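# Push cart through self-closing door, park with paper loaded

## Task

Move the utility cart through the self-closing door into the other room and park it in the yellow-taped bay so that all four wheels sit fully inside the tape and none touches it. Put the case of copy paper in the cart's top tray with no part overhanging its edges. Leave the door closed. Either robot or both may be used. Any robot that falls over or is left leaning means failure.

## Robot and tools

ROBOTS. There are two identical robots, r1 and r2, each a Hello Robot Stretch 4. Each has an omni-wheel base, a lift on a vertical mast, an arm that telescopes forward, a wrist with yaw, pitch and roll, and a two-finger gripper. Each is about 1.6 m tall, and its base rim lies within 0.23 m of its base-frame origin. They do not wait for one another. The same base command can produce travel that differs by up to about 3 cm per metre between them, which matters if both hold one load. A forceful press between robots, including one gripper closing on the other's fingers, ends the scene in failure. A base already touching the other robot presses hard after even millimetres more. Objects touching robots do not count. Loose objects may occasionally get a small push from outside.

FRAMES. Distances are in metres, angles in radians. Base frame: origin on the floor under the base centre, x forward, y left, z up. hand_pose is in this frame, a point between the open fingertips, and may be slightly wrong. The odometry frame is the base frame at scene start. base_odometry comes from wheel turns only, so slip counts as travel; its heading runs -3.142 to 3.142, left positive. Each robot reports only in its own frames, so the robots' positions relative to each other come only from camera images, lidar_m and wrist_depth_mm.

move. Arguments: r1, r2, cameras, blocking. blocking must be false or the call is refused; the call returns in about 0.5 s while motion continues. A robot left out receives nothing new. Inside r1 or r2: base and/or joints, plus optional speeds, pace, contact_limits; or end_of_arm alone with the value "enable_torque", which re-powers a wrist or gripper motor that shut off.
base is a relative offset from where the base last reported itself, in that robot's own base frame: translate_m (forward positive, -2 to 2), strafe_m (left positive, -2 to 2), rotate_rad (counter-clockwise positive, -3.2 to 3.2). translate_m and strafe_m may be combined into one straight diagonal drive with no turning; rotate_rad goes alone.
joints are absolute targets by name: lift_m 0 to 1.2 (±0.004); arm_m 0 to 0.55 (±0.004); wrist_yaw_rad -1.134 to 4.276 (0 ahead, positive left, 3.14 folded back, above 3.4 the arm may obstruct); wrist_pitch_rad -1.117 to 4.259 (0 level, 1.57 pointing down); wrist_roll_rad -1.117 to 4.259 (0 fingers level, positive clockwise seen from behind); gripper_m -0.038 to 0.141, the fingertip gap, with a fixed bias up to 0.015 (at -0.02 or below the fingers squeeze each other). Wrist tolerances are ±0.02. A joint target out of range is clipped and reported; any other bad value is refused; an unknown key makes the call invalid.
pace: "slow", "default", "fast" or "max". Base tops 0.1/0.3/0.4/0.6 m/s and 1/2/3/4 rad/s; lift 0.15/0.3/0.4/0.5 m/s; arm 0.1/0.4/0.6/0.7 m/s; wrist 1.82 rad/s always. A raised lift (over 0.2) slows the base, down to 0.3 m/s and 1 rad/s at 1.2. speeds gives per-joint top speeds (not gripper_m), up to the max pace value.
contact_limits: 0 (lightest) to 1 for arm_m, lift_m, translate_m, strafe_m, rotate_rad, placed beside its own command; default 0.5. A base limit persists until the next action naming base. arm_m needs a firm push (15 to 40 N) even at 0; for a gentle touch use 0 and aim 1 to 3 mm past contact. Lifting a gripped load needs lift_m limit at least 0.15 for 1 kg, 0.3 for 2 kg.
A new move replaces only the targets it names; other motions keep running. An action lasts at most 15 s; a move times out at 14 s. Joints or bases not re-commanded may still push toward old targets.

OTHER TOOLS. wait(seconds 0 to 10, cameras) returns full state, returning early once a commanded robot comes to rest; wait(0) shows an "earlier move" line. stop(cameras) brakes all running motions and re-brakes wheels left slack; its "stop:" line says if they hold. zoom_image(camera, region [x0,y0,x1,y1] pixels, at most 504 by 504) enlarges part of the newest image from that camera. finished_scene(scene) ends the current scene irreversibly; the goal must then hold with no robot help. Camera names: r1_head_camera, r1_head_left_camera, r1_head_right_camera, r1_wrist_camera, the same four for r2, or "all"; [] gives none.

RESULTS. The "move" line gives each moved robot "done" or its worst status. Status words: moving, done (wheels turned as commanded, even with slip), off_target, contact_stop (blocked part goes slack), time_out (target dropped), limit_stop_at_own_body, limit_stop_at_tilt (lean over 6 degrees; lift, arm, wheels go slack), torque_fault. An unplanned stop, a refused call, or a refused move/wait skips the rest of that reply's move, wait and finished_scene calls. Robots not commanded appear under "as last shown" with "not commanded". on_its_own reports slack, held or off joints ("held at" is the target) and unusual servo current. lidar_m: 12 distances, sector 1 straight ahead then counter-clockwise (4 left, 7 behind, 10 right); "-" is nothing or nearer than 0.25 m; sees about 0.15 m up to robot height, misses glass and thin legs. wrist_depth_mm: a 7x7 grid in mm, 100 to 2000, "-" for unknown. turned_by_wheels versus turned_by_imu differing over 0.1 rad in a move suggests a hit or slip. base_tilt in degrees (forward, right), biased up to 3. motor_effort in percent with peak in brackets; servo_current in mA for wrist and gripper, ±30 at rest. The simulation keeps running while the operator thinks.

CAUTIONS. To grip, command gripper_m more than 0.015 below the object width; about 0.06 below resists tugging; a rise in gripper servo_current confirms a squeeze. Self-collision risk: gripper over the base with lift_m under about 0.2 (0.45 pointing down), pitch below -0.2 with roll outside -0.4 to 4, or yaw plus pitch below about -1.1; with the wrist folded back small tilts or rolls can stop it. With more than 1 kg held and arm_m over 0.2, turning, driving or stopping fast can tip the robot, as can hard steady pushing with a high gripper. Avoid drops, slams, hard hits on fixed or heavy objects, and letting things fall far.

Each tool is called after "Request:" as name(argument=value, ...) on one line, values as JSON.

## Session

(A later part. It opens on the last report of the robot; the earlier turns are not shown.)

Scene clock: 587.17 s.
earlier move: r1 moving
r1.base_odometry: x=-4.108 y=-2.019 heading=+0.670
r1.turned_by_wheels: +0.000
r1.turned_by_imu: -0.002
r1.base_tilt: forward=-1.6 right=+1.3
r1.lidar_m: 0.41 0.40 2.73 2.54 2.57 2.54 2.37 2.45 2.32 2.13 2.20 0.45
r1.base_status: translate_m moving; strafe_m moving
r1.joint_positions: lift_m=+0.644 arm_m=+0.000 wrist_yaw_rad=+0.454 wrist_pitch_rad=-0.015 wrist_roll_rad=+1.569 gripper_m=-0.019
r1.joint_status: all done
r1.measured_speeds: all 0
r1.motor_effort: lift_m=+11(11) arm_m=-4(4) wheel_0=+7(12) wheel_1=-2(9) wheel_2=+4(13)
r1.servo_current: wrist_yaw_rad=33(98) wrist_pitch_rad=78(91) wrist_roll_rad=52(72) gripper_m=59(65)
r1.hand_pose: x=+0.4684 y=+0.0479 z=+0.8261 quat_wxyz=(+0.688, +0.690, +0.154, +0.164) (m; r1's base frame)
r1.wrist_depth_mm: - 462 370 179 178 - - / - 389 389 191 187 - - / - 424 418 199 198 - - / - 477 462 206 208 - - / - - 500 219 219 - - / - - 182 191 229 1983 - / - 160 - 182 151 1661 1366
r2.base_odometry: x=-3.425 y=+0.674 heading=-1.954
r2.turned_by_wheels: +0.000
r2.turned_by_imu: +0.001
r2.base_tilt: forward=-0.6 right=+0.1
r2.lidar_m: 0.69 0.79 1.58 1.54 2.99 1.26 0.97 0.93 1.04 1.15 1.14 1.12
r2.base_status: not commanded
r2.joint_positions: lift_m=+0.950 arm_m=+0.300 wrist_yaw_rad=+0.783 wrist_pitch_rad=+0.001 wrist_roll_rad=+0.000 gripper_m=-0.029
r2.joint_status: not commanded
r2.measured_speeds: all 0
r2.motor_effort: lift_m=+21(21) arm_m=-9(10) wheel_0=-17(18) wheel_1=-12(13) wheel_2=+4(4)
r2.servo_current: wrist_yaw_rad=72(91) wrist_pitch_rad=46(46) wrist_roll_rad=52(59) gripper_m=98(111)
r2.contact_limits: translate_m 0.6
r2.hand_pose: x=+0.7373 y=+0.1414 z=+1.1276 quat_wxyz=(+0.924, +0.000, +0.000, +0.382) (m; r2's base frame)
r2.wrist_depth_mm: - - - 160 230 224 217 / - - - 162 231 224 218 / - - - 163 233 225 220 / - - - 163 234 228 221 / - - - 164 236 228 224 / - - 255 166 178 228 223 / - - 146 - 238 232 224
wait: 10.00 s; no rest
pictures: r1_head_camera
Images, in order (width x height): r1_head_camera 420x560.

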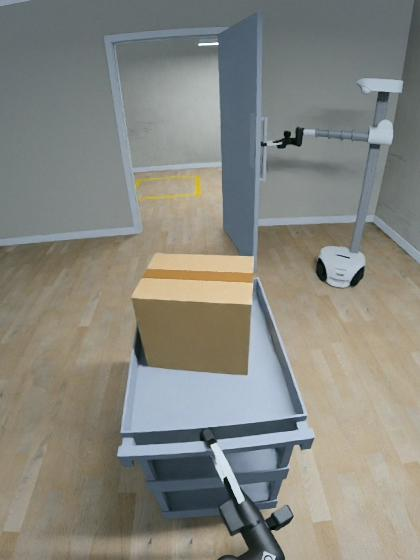

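Request:
move(r1={"base":{"rotate_rad":0.2},"joints":{"wrist_yaw_rad":0.0},"pace":"slow","speeds":{"wrist_yaw_rad":0.45}}, blocking=false, cameras=[])

Request:
wait(seconds=3, cameras=[])

Request:
move(r1={"base":{"translate_m":0.02,"strafe_m":-0.09},"pace":"slow"}, blocking=false, cameras=[])

Request:
wait(seconds=3, cameras=["r1_head_camera","r1_wrist_camera"])

Scene clock: 598.40 s.
earlier move: r1 done
move: r1 moving
r1.base_odometry: x=-4.108 y=-2.019 heading=+0.792
r1.turned_by_wheels: +0.122
r1.turned_by_imu: +0.122
r1.base_tilt: forward=-1.6 right=+1.3
r1.lidar_m: 0.40 0.42 2.66 2.53 2.70 2.43 2.35 2.51 2.22 2.17 2.27 0.43
r1.base_status: rotate_rad moving
r1.joint_positions: lift_m=+0.644 arm_m=+0.000 wrist_yaw_rad=+0.266 wrist_pitch_rad=-0.015 wrist_roll_rad=+1.569 gripper_m=-0.019
r1.joint_status: wrist_yaw_rad moving
r1.measured_speeds: translate_m=+0.000 strafe_m=+0.000 rotate_rad=+0.416 lift_m=+0.000 arm_m=+0.000 wrist_yaw_rad=-0.528 wrist_pitch_rad=+0.000 wrist_roll_rad=+0.000
r1.motor_effort: lift_m=+11(11) arm_m=-4(4) wheel_0=-4(5) wheel_1=-3(6) wheel_2=-4(5)
r1.servo_current: wrist_yaw_rad=72(176) wrist_pitch_rad=78(85) wrist_roll_rad=39(59) gripper_m=59(59)
r1.hand_pose: x=+0.4721 y=-0.0084 z=+0.8261 quat_wxyz=(+0.701, +0.701, +0.089, +0.099) (m; r1's base frame)
r1.wrist_depth_mm: - - - 187 186 - - / - 397 392 195 193 - - / - 424 415 202 202 - - / - 466 445 211 212 - - / - 517 488 220 220 - - / - - 180 191 229 1983 - / - 160 - 179 151 1661 1397
r2: as last shown
r2.turned_by_imu: +0.002
r2.lidar_m: 0.70 0.75 1.58 1.55 2.99 1.28 0.98 0.94 1.04 1.16 1.14 1.10
r2.motor_effort: lift_m=+21(21) arm_m=-9(9) wheel_0=-17(17) wheel_1=-13(13) wheel_2=+3(3)
r2.servo_current: wrist_yaw_rad=65(78) wrist_pitch_rad=46(46) wrist_roll_rad=39(52) gripper_m=104(104)
r2.contact_limits: translate_m 0.6
r2.wrist_depth_mm: - - - 160 229 224 217 / - - - 161 229 224 219 / - - - 162 233 226 220 / - - - 163 233 229 222 / - - - 164 236 228 223 / - - 255 165 178 228 223 / - - 146 - 236 232 225
pictures: none
No camera images: "cameras" was empty.

Scene clock: 599.47 s.
earlier move: r1 done
r1.base_odometry: x=-4.108 y=-2.019 heading=+0.870
r1.turned_by_wheels: +0.078
r1.turned_by_imu: +0.078
r1.base_tilt: forward=-1.6 right=+1.3
r1.lidar_m: 0.40 0.43 2.61 2.54 2.78 2.40 2.34 2.58 2.20 2.16 2.36 0.42
r1.base_status: done
r1.joint_positions: lift_m=+0.644 arm_m=+0.000 wrist_yaw_rad=+0.006 wrist_pitch_rad=-0.015 wrist_roll_rad=+1.569 gripper_m=-0.019
r1.joint_status: all done
r1.measured_speeds: all 0
r1.motor_effort: lift_m=+11(11) arm_m=+4(4) wheel_0=+4(5) wheel_1=-2(6) wheel_2=+0(5)
r1.servo_current: wrist_yaw_rad=52(306) wrist_pitch_rad=85(85) wrist_roll_rad=59(59) gripper_m=59(65)
r1.hand_pose: x=+0.4597 y=-0.0857 z=+0.8261 quat_wxyz=(+0.708, +0.706, -0.003, +0.007) (m; r1's base frame)
r1.wrist_depth_mm: - - - 217 216 1863 - / - - - 219 218 - - / - 430 424 220 220 - - / - 449 439 224 223 - - / - 469 459 226 226 - - / - 500 178 189 228 - - / - 160 - 179 160 1576 -
r2.base_odometry: x=-3.425 y=+0.674 heading=-1.954
r2.turned_by_wheels: +0.000
r2.turned_by_imu: +0.000
r2.base_tilt: forward=-0.6 right=+0.1
r2.lidar_m: 0.68 0.74 1.56 1.52 3.00 1.30 0.97 0.94 1.01 1.17 1.14 1.12
r2.base_status: not commanded
r2.joint_positions: lift_m=+0.950 arm_m=+0.300 wrist_yaw_rad=+0.783 wrist_pitch_rad=+0.001 wrist_roll_rad=+0.000 gripper_m=-0.029
r2.joint_status: not commanded
r2.measured_speeds: all 0
r2.motor_effort: lift_m=+21(21) arm_m=-9(10) wheel_0=-17(18) wheel_1=-12(13) wheel_2=+3(4)
r2.servo_current: wrist_yaw_rad=72(85) wrist_pitch_rad=39(46) wrist_roll_rad=39(65) gripper_m=98(104)
r2.contact_limits: translate_m 0.6
r2.hand_pose: x=+0.7373 y=+0.1414 z=+1.1276 quat_wxyz=(+0.924, +0.000, +0.000, +0.382) (m; r2's base frame)
r2.wrist_depth_mm: - - - 160 229 223 217 / - - - 162 230 224 219 / - - - 162 232 225 220 / - - - 163 232 228 221 / - - - 164 235 228 223 / - - 255 166 178 229 224 / - - 146 - 238 234 224
wait: 1.07 of 3 s (r1 has come to rest)
pictures: none
No camera images: "cameras" was empty.

Scene clock: 599.97 s.
move: r1 moving
r1.base_odometry: x=-4.097 y=-2.025 heading=+0.871
r1.turned_by_wheels: +0.001
r1.turned_by_imu: +0.001
r1.base_tilt: forward=-1.6 right=+1.2
r1.lidar_m: 0.39 0.42 2.60 2.54 2.79 2.39 2.37 2.61 2.20 2.15 2.32 0.42
r1.base_status: translate_m moving; strafe_m moving
r1.joint_positions: lift_m=+0.644 arm_m=+0.000 wrist_yaw_rad=+0.006 wrist_pitch_rad=-0.015 wrist_roll_rad=+1.569 gripper_m=-0.019
r1.joint_status: not commanded
r1.measured_speeds: translate_m=+0.012 strafe_m=-0.049 rotate_rad=-0.001 lift_m=+0.000 arm_m=+0.000 wrist_yaw_rad=+0.000 wrist_pitch_rad=+0.000 wrist_roll_rad=+0.000
r1.motor_effort: lift_m=+11(11) arm_m=+4(4) wheel_0=+13(15) wheel_1=-3(5) wheel_2=-2(5)
r1.servo_current: wrist_yaw_rad=59(85) wrist_pitch_rad=78(85) wrist_roll_rad=46(65) gripper_m=52(59)
r1.hand_pose: x=+0.4597 y=-0.0857 z=+0.8261 quat_wxyz=(+0.708, +0.706, -0.003, +0.007) (m; r1's base frame)
r1.wrist_depth_mm: - - - 216 216 1921 1366 / - - - 219 217 - - / - 433 421 221 220 - - / - 445 439 224 224 - - / - 469 455 225 225 - - / - 500 178 190 226 - - / - 154 - 179 160 603 -
r2: as last shown
r2.lidar_m: 0.68 0.78 1.58 1.53 2.97 1.28 0.98 0.93 1.00 1.17 1.13 1.10
r2.motor_effort: lift_m=+21(21) arm_m=-9(9) wheel_0=-18(18) wheel_1=-13(13) wheel_2=+3(4)
r2.servo_current: wrist_yaw_rad=72(85) wrist_pitch_rad=39(46) wrist_roll_rad=52(52) gripper_m=98(104)
r2.contact_limits: translate_m 0.6
r2.wrist_depth_mm: - - - 160 229 224 217 / - - - 161 231 224 218 / - - - 162 232 226 220 / - - - 163 234 228 221 / - - - 165 235 228 223 / - - 254 166 178 228 224 / - - 146 - 237 233 224
pictures: none
No camera images: "cameras" was empty.

Scene clock: 601.63 s.
earlier move: r1 done
r1.base_odometry: x=-4.027 y=-2.062 heading=+0.870
r1.turned_by_wheels: -0.001
r1.turned_by_imu: -0.001
r1.base_tilt: forward=-1.6 right=+1.3
r1.lidar_m: 0.38 0.40 2.70 2.63 2.87 2.42 2.39 2.62 2.12 2.06 2.24 0.45
r1.base_status: done
r1.joint_positions: lift_m=+0.644 arm_m=+0.000 wrist_yaw_rad=+0.003 wrist_pitch_rad=-0.015 wrist_roll_rad=+1.569 gripper_m=-0.019
r1.joint_status: not commanded
r1.measured_speeds: all 0
r1.motor_effort: lift_m=+11(11) arm_m=+4(4) wheel_0=+7(17) wheel_1=+0(5) wheel_2=-7(7)
r1.servo_current: wrist_yaw_rad=52(85) wrist_pitch_rad=85(91) wrist_roll_rad=46(72) gripper_m=52(59)
r1.hand_pose: x=+0.4595 y=-0.0866 z=+0.8261 quat_wxyz=(+0.708, +0.706, -0.004, +0.006) (m; r1's base frame)
r1.wrist_depth_mm: - - - 237 237 1808 1336 / - - - 236 235 - - / - - - 233 232 - - / - 445 439 232 230 - - / - 455 449 229 229 - - / - 466 179 187 226 - - / - 162 469 179 162 - -
r2.base_odometry: x=-3.425 y=+0.674 heading=-1.954
r2.turned_by_wheels: +0.000
r2.turned_by_imu: +0.000
r2.base_tilt: forward=-0.6 right=+0.1
r2.lidar_m: 0.70 0.73 1.54 1.51 2.99 1.32 0.96 0.94 0.99 1.18 1.13 1.12
r2.base_status: not commanded
r2.joint_positions: lift_m=+0.950 arm_m=+0.300 wrist_yaw_rad=+0.783 wrist_pitch_rad=+0.001 wrist_roll_rad=+0.000 gripper_m=-0.029
r2.joint_status: not commanded
r2.measured_speeds: all 0
r2.motor_effort: lift_m=+21(21) arm_m=-9(9) wheel_0=-17(18) wheel_1=-12(13) wheel_2=+3(4)
r2.servo_current: wrist_yaw_rad=78(85) wrist_pitch_rad=46(46) wrist_roll_rad=39(65) gripper_m=98(104)
r2.contact_limits: translate_m 0.6
r2.hand_pose: x=+0.7373 y=+0.1414 z=+1.1276 quat_wxyz=(+0.924, +0.000, +0.000, +0.382) (m; r2's base frame)
r2.wrist_depth_mm: - - - 160 230 224 217 / - - - 161 230 224 218 / - - - 162 232 226 220 / - - - 163 234 229 222 / - - - 164 235 229 223 / - - 255 166 178 228 224 / - - 146 - 236 233 225
wait: 1.67 of 3 s (r1 has come to rest)
pictures: r1_head_camera, r1_wrist_camera
Images, in order (width x height): r1_head_camera 420x560, r1_wrist_camera 616x392.

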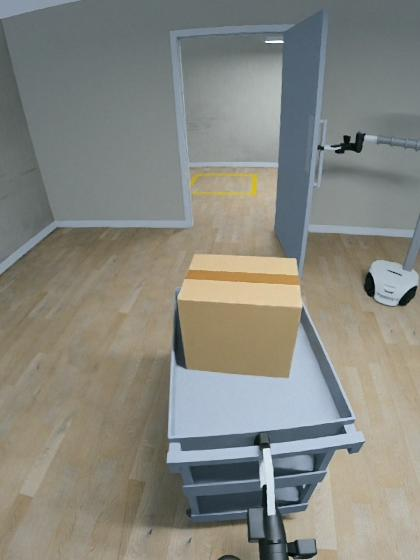

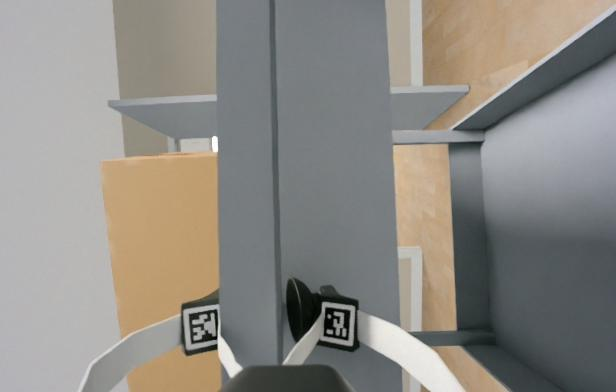

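Request:
move(blocking=false, cameras=["r1_head_camera", "r1_wrist_camera"])

Scene clock: 626.80 s.
r1.base_odometry: x=-4.027 y=-2.062 heading=+0.870
r1.turned_by_wheels: +0.000
r1.turned_by_imu: -0.002
r1.base_tilt: forward=-1.6 right=+1.2
r1.lidar_m: 0.37 0.40 2.69 2.63 2.84 2.41 2.39 2.62 2.12 2.07 2.25 0.44
r1.base_status: done
r1.joint_positions: lift_m=+0.644 arm_m=+0.000 wrist_yaw_rad=+0.003 wrist_pitch_rad=-0.015 wrist_roll_rad=+1.569 gripper_m=-0.019
r1.joint_status: not commanded
r1.measured_speeds: all 0
r1.motor_effort: lift_m=+11(11) arm_m=+4(4) wheel_0=+6(17) wheel_1=+0(5) wheel_2=-7(7)
r1.servo_current: wrist_yaw_rad=52(85) wrist_pitch_rad=85(91) wrist_roll_rad=33(72) gripper_m=59(59)
r1.hand_pose: x=+0.4595 y=-0.0866 z=+0.8261 quat_wxyz=(+0.708, +0.706, -0.004, +0.006) (m; r1's base frame)
r1.wrist_depth_mm: - - - 238 237 1863 1336 / - - - 236 236 - - / - - - 233 234 - - / - 449 439 230 230 - - / - 459 449 229 229 - - / - 466 180 188 226 - - / - 161 469 179 162 - -
r2.base_odometry: x=-3.425 y=+0.674 heading=-1.954
r2.turned_by_wheels: +0.000
r2.turned_by_imu: +0.004
r2.base_tilt: forward=-0.6 right=+0.1
r2.lidar_m: 0.71 0.75 1.52 1.54 2.98 1.30 0.98 0.93 1.02 1.14 1.14 1.11
r2.base_status: not commanded
r2.joint_positions: lift_m=+0.950 arm_m=+0.300 wrist_yaw_rad=+0.783 wrist_pitch_rad=+0.001 wrist_roll_rad=+0.000 gripper_m=-0.029
r2.joint_status: not commanded
r2.measured_speeds: all 0
r2.motor_effort: lift_m=+21(21) arm_m=-9(9) wheel_0=-18(18) wheel_1=-12(13) wheel_2=+3(4)
r2.servo_current: wrist_yaw_rad=72(85) wrist_pitch_rad=46(46) wrist_roll_rad=39(65) gripper_m=98(104)
r2.contact_limits: translate_m 0.6
r2.hand_pose: x=+0.7373 y=+0.1414 z=+1.1276 quat_wxyz=(+0.924, +0.000, +0.000, +0.382) (m; r2's base frame)
r2.wrist_depth_mm: - - - 160 230 223 217 / - - - 161 231 224 218 / - - - 163 233 226 220 / - - - 163 234 228 222 / - - - 164 236 229 223 / - - 255 165 177 228 224 / - - 146 - 237 231 225
pictures: r1_head_camera, r1_wrist_camera
Images, in order (width x height): r1_head_camera 420x560, r1_wrist_camera 616x392.

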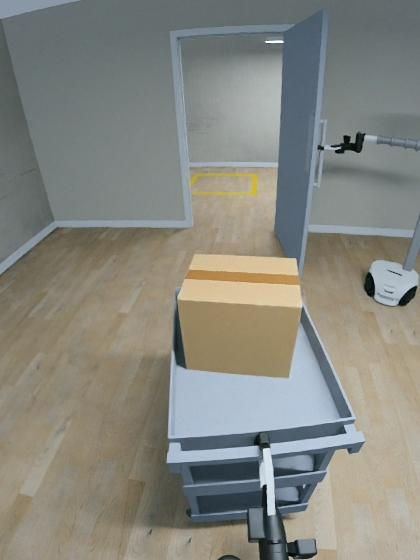

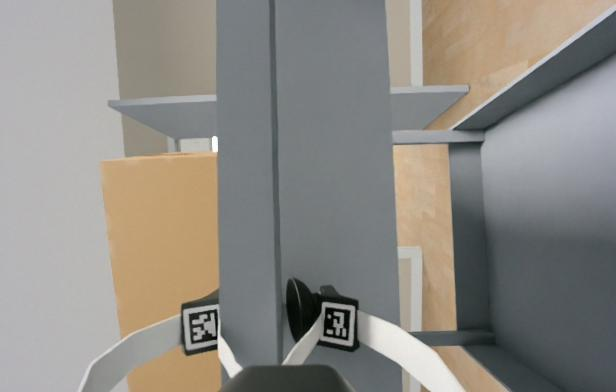

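Request:
move(blocking=false, r1={"joints":{"gripper_m":0.11}}, cameras=[])

Request:
wait(seconds=1.5, cameras=["r1_wrist_camera"])

Scene clock: 637.83 s.
move: r1 moving
r1.base_odometry: x=-4.027 y=-2.062 heading=+0.870
r1.turned_by_wheels: +0.000
r1.turned_by_imu: -0.001
r1.base_tilt: forward=-1.6 right=+1.3
r1.lidar_m: 0.37 0.41 2.66 2.63 2.89 2.42 2.39 2.63 2.11 2.07 2.25 0.43
r1.base_status: not commanded
r1.joint_positions: lift_m=+0.644 arm_m=+0.000 wrist_yaw_rad=+0.003 wrist_pitch_rad=-0.015 wrist_roll_rad=+1.569 gripper_m=+0.005
r1.joint_status: gripper_m moving
r1.measured_speeds: all 0
r1.motor_effort: lift_m=+11(11) arm_m=+4(4) wheel_0=+7(7) wheel_1=+0(1) wheel_2=-6(7)
r1.servo_current: wrist_yaw_rad=52(72) wrist_pitch_rad=85(85) wrist_roll_rad=39(65) gripper_m=72(78)
r1.hand_pose: x=+0.4595 y=-0.0867 z=+0.8261 quat_wxyz=(+0.708, +0.706, -0.004, +0.006) (m; r1's base frame)
r1.wrist_depth_mm: - - - 245 248 1708 1255 / - - - 244 243 1863 - / - - - 238 239 820 - / - 449 445 237 236 - - / - 452 455 234 233 - - / - 469 182 187 229 - - / - 153 469 153 160 768 -
r2: as last shown
r2.turned_by_imu: +0.002
r2.lidar_m: 0.70 0.76 1.50 1.52 2.99 1.29 0.98 0.96 1.01 1.20 1.13 1.10
r2.motor_effort: lift_m=+21(21) arm_m=-9(10) wheel_0=-17(18) wheel_1=-12(12) wheel_2=+3(4)
r2.servo_current: wrist_yaw_rad=72(78) wrist_pitch_rad=39(52) wrist_roll_rad=59(59) gripper_m=104(104)
r2.contact_limits: translate_m 0.6
r2.wrist_depth_mm: - - - 160 230 224 217 / - - - 161 231 224 218 / - - - 162 232 226 220 / - - - 163 233 227 222 / - - - 165 236 229 223 / - - 254 166 178 229 224 / - - 146 - 238 232 224
pictures: none
No camera images: "cameras" was empty.

Scene clock: 639.33 s.
earlier move: r1 moving
r1.base_odometry: x=-4.027 y=-2.062 heading=+0.870
r1.turned_by_wheels: +0.000
r1.turned_by_imu: +0.000
r1.base_tilt: forward=-1.6 right=+1.3
r1.lidar_m: 0.36 0.36 2.70 2.61 2.87 2.41 2.36 2.63 2.12 2.06 2.25 0.46
r1.base_status: not commanded
r1.joint_positions: lift_m=+0.644 arm_m=+0.000 wrist_yaw_rad=-0.002 wrist_pitch_rad=-0.013 wrist_roll_rad=+1.569 gripper_m=+0.110
r1.joint_status: gripper_m moving
r1.measured_speeds: all 0
r1.motor_effort: lift_m=+11(11) arm_m=+4(4) wheel_0=+3(7) wheel_1=+0(1) wheel_2=-6(7)
r1.servo_current: wrist_yaw_rad=39(72) wrist_pitch_rad=72(85) wrist_roll_rad=52(65) gripper_m=39(98)
r1.hand_pose: x=+0.4590 y=-0.0881 z=+0.8255 quat_wxyz=(+0.708, +0.706, -0.005, +0.004) (m; r1's base frame)
r1.wrist_depth_mm: - - - 263 291 1618 1205 / - - - 258 - 1756 - / - - - 252 - 1983 - / - 459 452 247 - - - / - 459 455 241 - - - / - 462 191 236 189 - - / - 469 462 165 232 - -
r2.base_odometry: x=-3.425 y=+0.674 heading=-1.954
r2.turned_by_wheels: +0.000
r2.turned_by_imu: +0.000
r2.base_tilt: forward=-0.6 right=+0.1
r2.lidar_m: 0.71 0.78 1.49 1.52 3.00 1.31 0.98 0.94 1.03 1.17 1.13 1.11
r2.base_status: not commanded
r2.joint_positions: lift_m=+0.950 arm_m=+0.300 wrist_yaw_rad=+0.783 wrist_pitch_rad=+0.001 wrist_roll_rad=+0.000 gripper_m=-0.029
r2.joint_status: not commanded
r2.measured_speeds: all 0
r2.motor_effort: lift_m=+21(21) arm_m=-9(10) wheel_0=-18(18) wheel_1=-12(13) wheel_2=+3(4)
r2.servo_current: wrist_yaw_rad=65(85) wrist_pitch_rad=39(52) wrist_roll_rad=39(59) gripper_m=98(104)
r2.contact_limits: translate_m 0.6
r2.hand_pose: x=+0.7373 y=+0.1414 z=+1.1276 quat_wxyz=(+0.924, +0.000, +0.000, +0.382) (m; r2's base frame)
r2.wrist_depth_mm: - - - 160 230 224 217 / - - - 161 232 224 218 / - - - 162 233 225 221 / - - - 163 233 228 220 / - - - 164 235 228 223 / - - 255 166 178 228 224 / - - 146 - 237 233 225
wait: 1.50 s; no rest
pictures: r1_wrist_camera
Images, in order (width x height): r1_wrist_camera 616x392.

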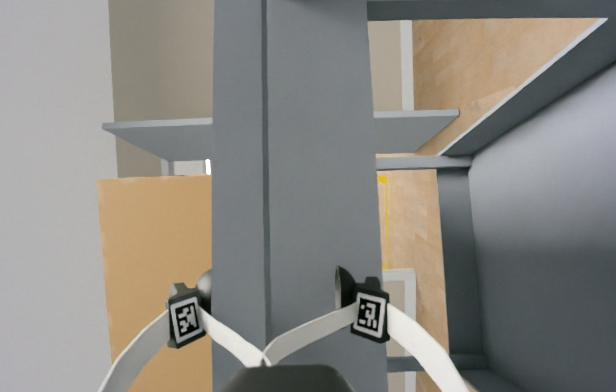

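Request:
move(blocking=false, r1={"joints":{"gripper_m":0.14,"lift_m":0.628}}, cameras=[])

Request:
wait(seconds=1.5, cameras=["r1_wrist_camera"])

Scene clock: 646.10 s.
earlier move: r1 done
move: r1 moving
r1.base_odometry: x=-4.027 y=-2.062 heading=+0.870
r1.turned_by_wheels: +0.000
r1.turned_by_imu: +0.000
r1.base_tilt: forward=-1.6 right=+1.3
r1.lidar_m: 0.37 0.40 2.69 2.64 2.87 2.42 2.40 2.65 2.10 2.08 2.27 0.43
r1.base_status: not commanded
r1.joint_positions: lift_m=+0.629 arm_m=+0.000 wrist_yaw_rad=-0.002 wrist_pitch_rad=-0.013 wrist_roll_rad=+1.569 gripper_m=+0.124
r1.joint_status: lift_m moving; gripper_m moving
r1.measured_speeds: all 0
r1.motor_effort: lift_m=+7(11) arm_m=+4(4) wheel_0=+4(4) wheel_1=+0(0) wheel_2=-6(7)
r1.servo_current: wrist_yaw_rad=52(59) wrist_pitch_rad=72(72) wrist_roll_rad=52(59) gripper_m=85(85)
r1.hand_pose: x=+0.4590 y=-0.0881 z=+0.8108 quat_wxyz=(+0.708, +0.706, -0.005, +0.004) (m; r1's base frame)
r1.wrist_depth_mm: - - 264 263 - 1618 1205 / - - 258 257 - 1808 - / - - 256 252 - 1921 - / - 449 246 247 - - - / - 455 220 243 - - - / - 459 193 236 187 - - / - 466 161 231 158 - -
r2: as last shown
r2.turned_by_imu: +0.001
r2.lidar_m: 0.69 0.80 1.52 1.50 2.98 1.25 0.99 0.96 1.03 1.19 1.14 1.11
r2.motor_effort: lift_m=+21(21) arm_m=-9(10) wheel_0=-18(18) wheel_1=-12(12) wheel_2=+3(4)
r2.servo_current: wrist_yaw_rad=65(85) wrist_pitch_rad=33(46) wrist_roll_rad=46(52) gripper_m=104(104)
r2.contact_limits: translate_m 0.6
r2.wrist_depth_mm: - - - 160 230 224 216 / - - - 161 230 224 219 / - - - 162 233 226 220 / - - - 163 234 228 222 / - - - 164 235 229 223 / - - 254 165 178 229 224 / - - 146 - 237 231 224
pictures: none
No camera images: "cameras" was empty.

Scene clock: 646.90 s.
earlier move: r1 done
r1.base_odometry: x=-4.027 y=-2.062 heading=+0.870
r1.turned_by_wheels: +0.000
r1.turned_by_imu: +0.000
r1.base_tilt: forward=-1.6 right=+1.3
r1.lidar_m: 0.38 0.39 2.68 2.63 2.87 2.43 2.39 2.62 2.10 2.06 2.23 0.46
r1.base_status: not commanded
r1.joint_positions: lift_m=+0.629 arm_m=+0.000 wrist_yaw_rad=-0.002 wrist_pitch_rad=-0.013 wrist_roll_rad=+1.569 gripper_m=+0.140
r1.joint_status: all done
r1.measured_speeds: all 0
r1.motor_effort: lift_m=+8(11) arm_m=+4(4) wheel_0=+4(4) wheel_1=+0(0) wheel_2=-6(7)
r1.servo_current: wrist_yaw_rad=52(65) wrist_pitch_rad=65(78) wrist_roll_rad=52(59) gripper_m=46(85)
r1.hand_pose: x=+0.4590 y=-0.0881 z=+0.8108 quat_wxyz=(+0.708, +0.706, -0.005, +0.004) (m; r1's base frame)
r1.wrist_depth_mm: - - 264 262 - 1661 1229 / - - 258 257 - 1708 - / - - 254 253 - 1983 - / - 459 246 248 - - - / - 462 220 242 - - - / - 462 193 236 188 - - / - 469 161 231 158 - -
r2.base_odometry: x=-3.425 y=+0.674 heading=-1.954
r2.turned_by_wheels: +0.000
r2.turned_by_imu: +0.000
r2.base_tilt: forward=-0.6 right=+0.1
r2.lidar_m: 0.69 0.77 1.48 1.51 3.02 1.29 0.99 0.94 1.03 1.16 1.13 1.12
r2.base_status: not commanded
r2.joint_positions: lift_m=+0.950 arm_m=+0.300 wrist_yaw_rad=+0.783 wrist_pitch_rad=+0.001 wrist_roll_rad=+0.000 gripper_m=-0.029
r2.joint_status: not commanded
r2.measured_speeds: all 0
r2.motor_effort: lift_m=+21(21) arm_m=-9(10) wheel_0=-18(18) wheel_1=-12(13) wheel_2=+3(4)
r2.servo_current: wrist_yaw_rad=78(85) wrist_pitch_rad=46(46) wrist_roll_rad=52(59) gripper_m=98(111)
r2.contact_limits: translate_m 0.6
r2.hand_pose: x=+0.7373 y=+0.1414 z=+1.1276 quat_wxyz=(+0.924, +0.000, +0.000, +0.382) (m; r2's base frame)
r2.wrist_depth_mm: - - - 160 230 224 217 / - - - 161 230 224 218 / - - - 162 232 225 220 / - - - 163 233 228 221 / - - - 165 236 228 223 / - - 255 166 178 228 224 / - - 146 - 237 233 225
wait: 0.80 of 1.5 s (r1 has come to rest)
pictures: r1_wrist_camera
Images, in order (width x height): r1_wrist_camera 616x392.

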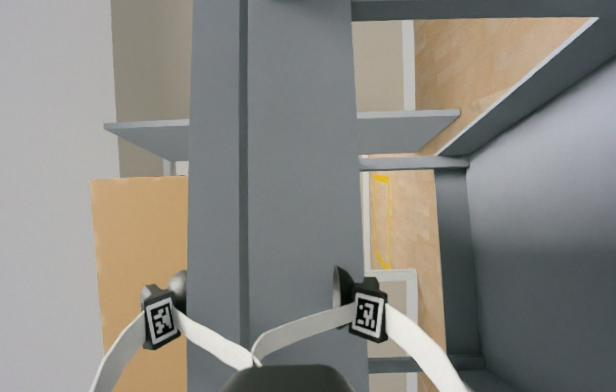

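Request:
move(blocking=false, r1={"joints":{"gripper_m":0.14,"lift_m":0.620,"wrist_roll_rad":0.0},"base":{"translate_m":-0.05},"pace":"slow"}, cameras=[])

Request:
wait(seconds=1.5, cameras=["r1_wrist_camera","r1_head_camera"])

Scene clock: 667.43 s.
move: r1 moving
r1.base_odometry: x=-4.034 y=-2.071 heading=+0.869
r1.turned_by_wheels: +0.000
r1.turned_by_imu: -0.001
r1.base_tilt: forward=-1.6 right=+1.3
r1.lidar_m: 0.38 0.41 2.69 2.63 2.84 2.41 2.36 2.61 2.10 2.07 2.25 0.43
r1.base_status: translate_m moving
r1.joint_positions: lift_m=+0.621 arm_m=+0.000 wrist_yaw_rad=-0.003 wrist_pitch_rad=-0.006 wrist_roll_rad=+1.165 gripper_m=+0.140
r1.joint_status: lift_m moving; wrist_roll_rad moving; the others done
r1.measured_speeds: translate_m=-0.049 strafe_m=+0.000 rotate_rad=+0.000 lift_m=+0.000 arm_m=+0.000 wrist_yaw_rad=+0.000 wrist_pitch_rad=+0.000 wrist_roll_rad=-1.715
r1.motor_effort: lift_m=+13(13) arm_m=+4(4) wheel_0=-4(6) wheel_1=-4(4) wheel_2=+3(5)
r1.servo_current: wrist_yaw_rad=52(59) wrist_pitch_rad=46(72) wrist_roll_rad=130(130) gripper_m=46(46)
r1.hand_pose: x=+0.4590 y=-0.0882 z=+0.8004 quat_wxyz=(+0.835, +0.550, -0.003, +0.000) (m; r1's base frame)
r1.wrist_depth_mm: - - - - 278 285 1499 / - - - - 271 - 285 / - 462 459 260 - - 1366 / - 466 219 255 - 1863 - / - 469 248 252 - - - / - 187 242 245 210 195 - / - 477 190 144 - - -
r2: as last shown
r2.lidar_m: 0.72 0.77 1.52 1.53 3.01 1.31 0.98 0.93 1.03 1.17 1.13 1.12
r2.motor_effort: lift_m=+21(21) arm_m=-9(9) wheel_0=-17(18) wheel_1=-12(13) wheel_2=+3(3)
r2.servo_current: wrist_yaw_rad=72(78) wrist_pitch_rad=39(46) wrist_roll_rad=39(59) gripper_m=98(104)
r2.contact_limits: translate_m 0.6
r2.hand_pose: x=+0.7373 y=+0.1414 z=+1.1276 quat_wxyz=(+0.924, +0.000, +0.000, +0.381) (m; r2's base frame)
r2.wrist_depth_mm: - - - 160 229 223 217 / - - - 161 231 224 218 / - - - 163 232 226 220 / - - - 163 234 228 222 / - - - 164 235 229 223 / - - 255 166 178 229 224 / - - 146 - 237 232 225
pictures: none
No camera images: "cameras" was empty.

Scene clock: 668.63 s.
earlier move: r1 off_target
r1.base_odometry: x=-4.059 y=-2.100 heading=+0.869
r1.turned_by_wheels: +0.000
r1.turned_by_imu: +0.000
r1.base_tilt: forward=-1.6 right=+1.3
r1.lidar_m: 0.44 0.45 2.70 2.62 2.88 2.36 2.33 2.58 2.13 2.06 2.23 0.50
r1.base_status: done
r1.joint_positions: lift_m=+0.621 arm_m=+0.000 wrist_yaw_rad=-0.003 wrist_pitch_rad=-0.047 wrist_roll_rad=+0.039 gripper_m=+0.140
r1.joint_status: wrist_roll_rad off_target (ended at +0.039, target +0.000); the others done
r1.measured_speeds: all 0
r1.on_its_own: wrist_pitch_rad is at rest, and its servo_current (423 mA) is outside its rest range (0 to 130 mA); wrist_roll_rad is at rest, and its servo_current (299 mA) is outside its rest range (0 to 104 mA)
r1.motor_effort: lift_m=+5(13) arm_m=-4(4) wheel_0=-6(8) wheel_1=-4(6) wheel_2=+3(6)
r1.servo_current: wrist_yaw_rad=52(59) wrist_pitch_rad=423(423) wrist_roll_rad=299(494) gripper_m=46(46)
r1.hand_pose: x=+0.4588 y=-0.0882 z=+0.8127 quat_wxyz=(+1.000, +0.019, -0.023, -0.001) (m; r1's base frame)
r1.wrist_depth_mm: - - - - - - - / - - - - - - - / - 539 525 508 - - - / - 530 517 504 - - - / - 206 512 500 - - - / - 189 171 - 185 196 - / 258 263 267 143 285 - 303
r2.base_odometry: x=-3.425 y=+0.674 heading=-1.954
r2.turned_by_wheels: +0.000
r2.turned_by_imu: +0.000
r2.base_tilt: forward=-0.6 right=+0.1
r2.lidar_m: 0.70 0.80 1.54 1.56 2.99 1.28 0.98 0.94 1.02 1.15 1.13 1.11
r2.base_status: not commanded
r2.joint_positions: lift_m=+0.950 arm_m=+0.300 wrist_yaw_rad=+0.783 wrist_pitch_rad=+0.001 wrist_roll_rad=+0.000 gripper_m=-0.029
r2.joint_status: not commanded
r2.measured_speeds: all 0
r2.motor_effort: lift_m=+21(21) arm_m=-9(9) wheel_0=-17(18) wheel_1=-12(13) wheel_2=+4(4)
r2.servo_current: wrist_yaw_rad=52(85) wrist_pitch_rad=39(46) wrist_roll_rad=46(59) gripper_m=98(104)
r2.contact_limits: translate_m 0.6
r2.hand_pose: x=+0.7373 y=+0.1414 z=+1.1276 quat_wxyz=(+0.924, +0.000, +0.000, +0.381) (m; r2's base frame)
r2.wrist_depth_mm: - - - 160 229 224 216 / - - - 161 231 225 220 / - - - 163 233 226 220 / - - - 163 234 227 222 / - - - 164 234 228 223 / - - 255 166 178 229 224 / - - 146 - 238 233 226
wait: 1.20 of 1.5 s (r1 has come to rest)
pictures: r1_head_camera, r1_wrist_camera
Images, in order (width x height): r1_head_camera 420x560, r1_wrist_camera 616x392.

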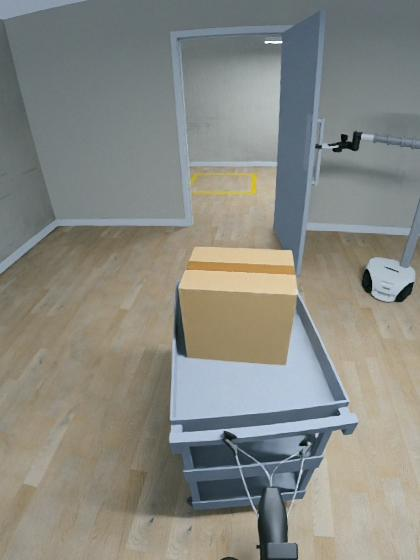

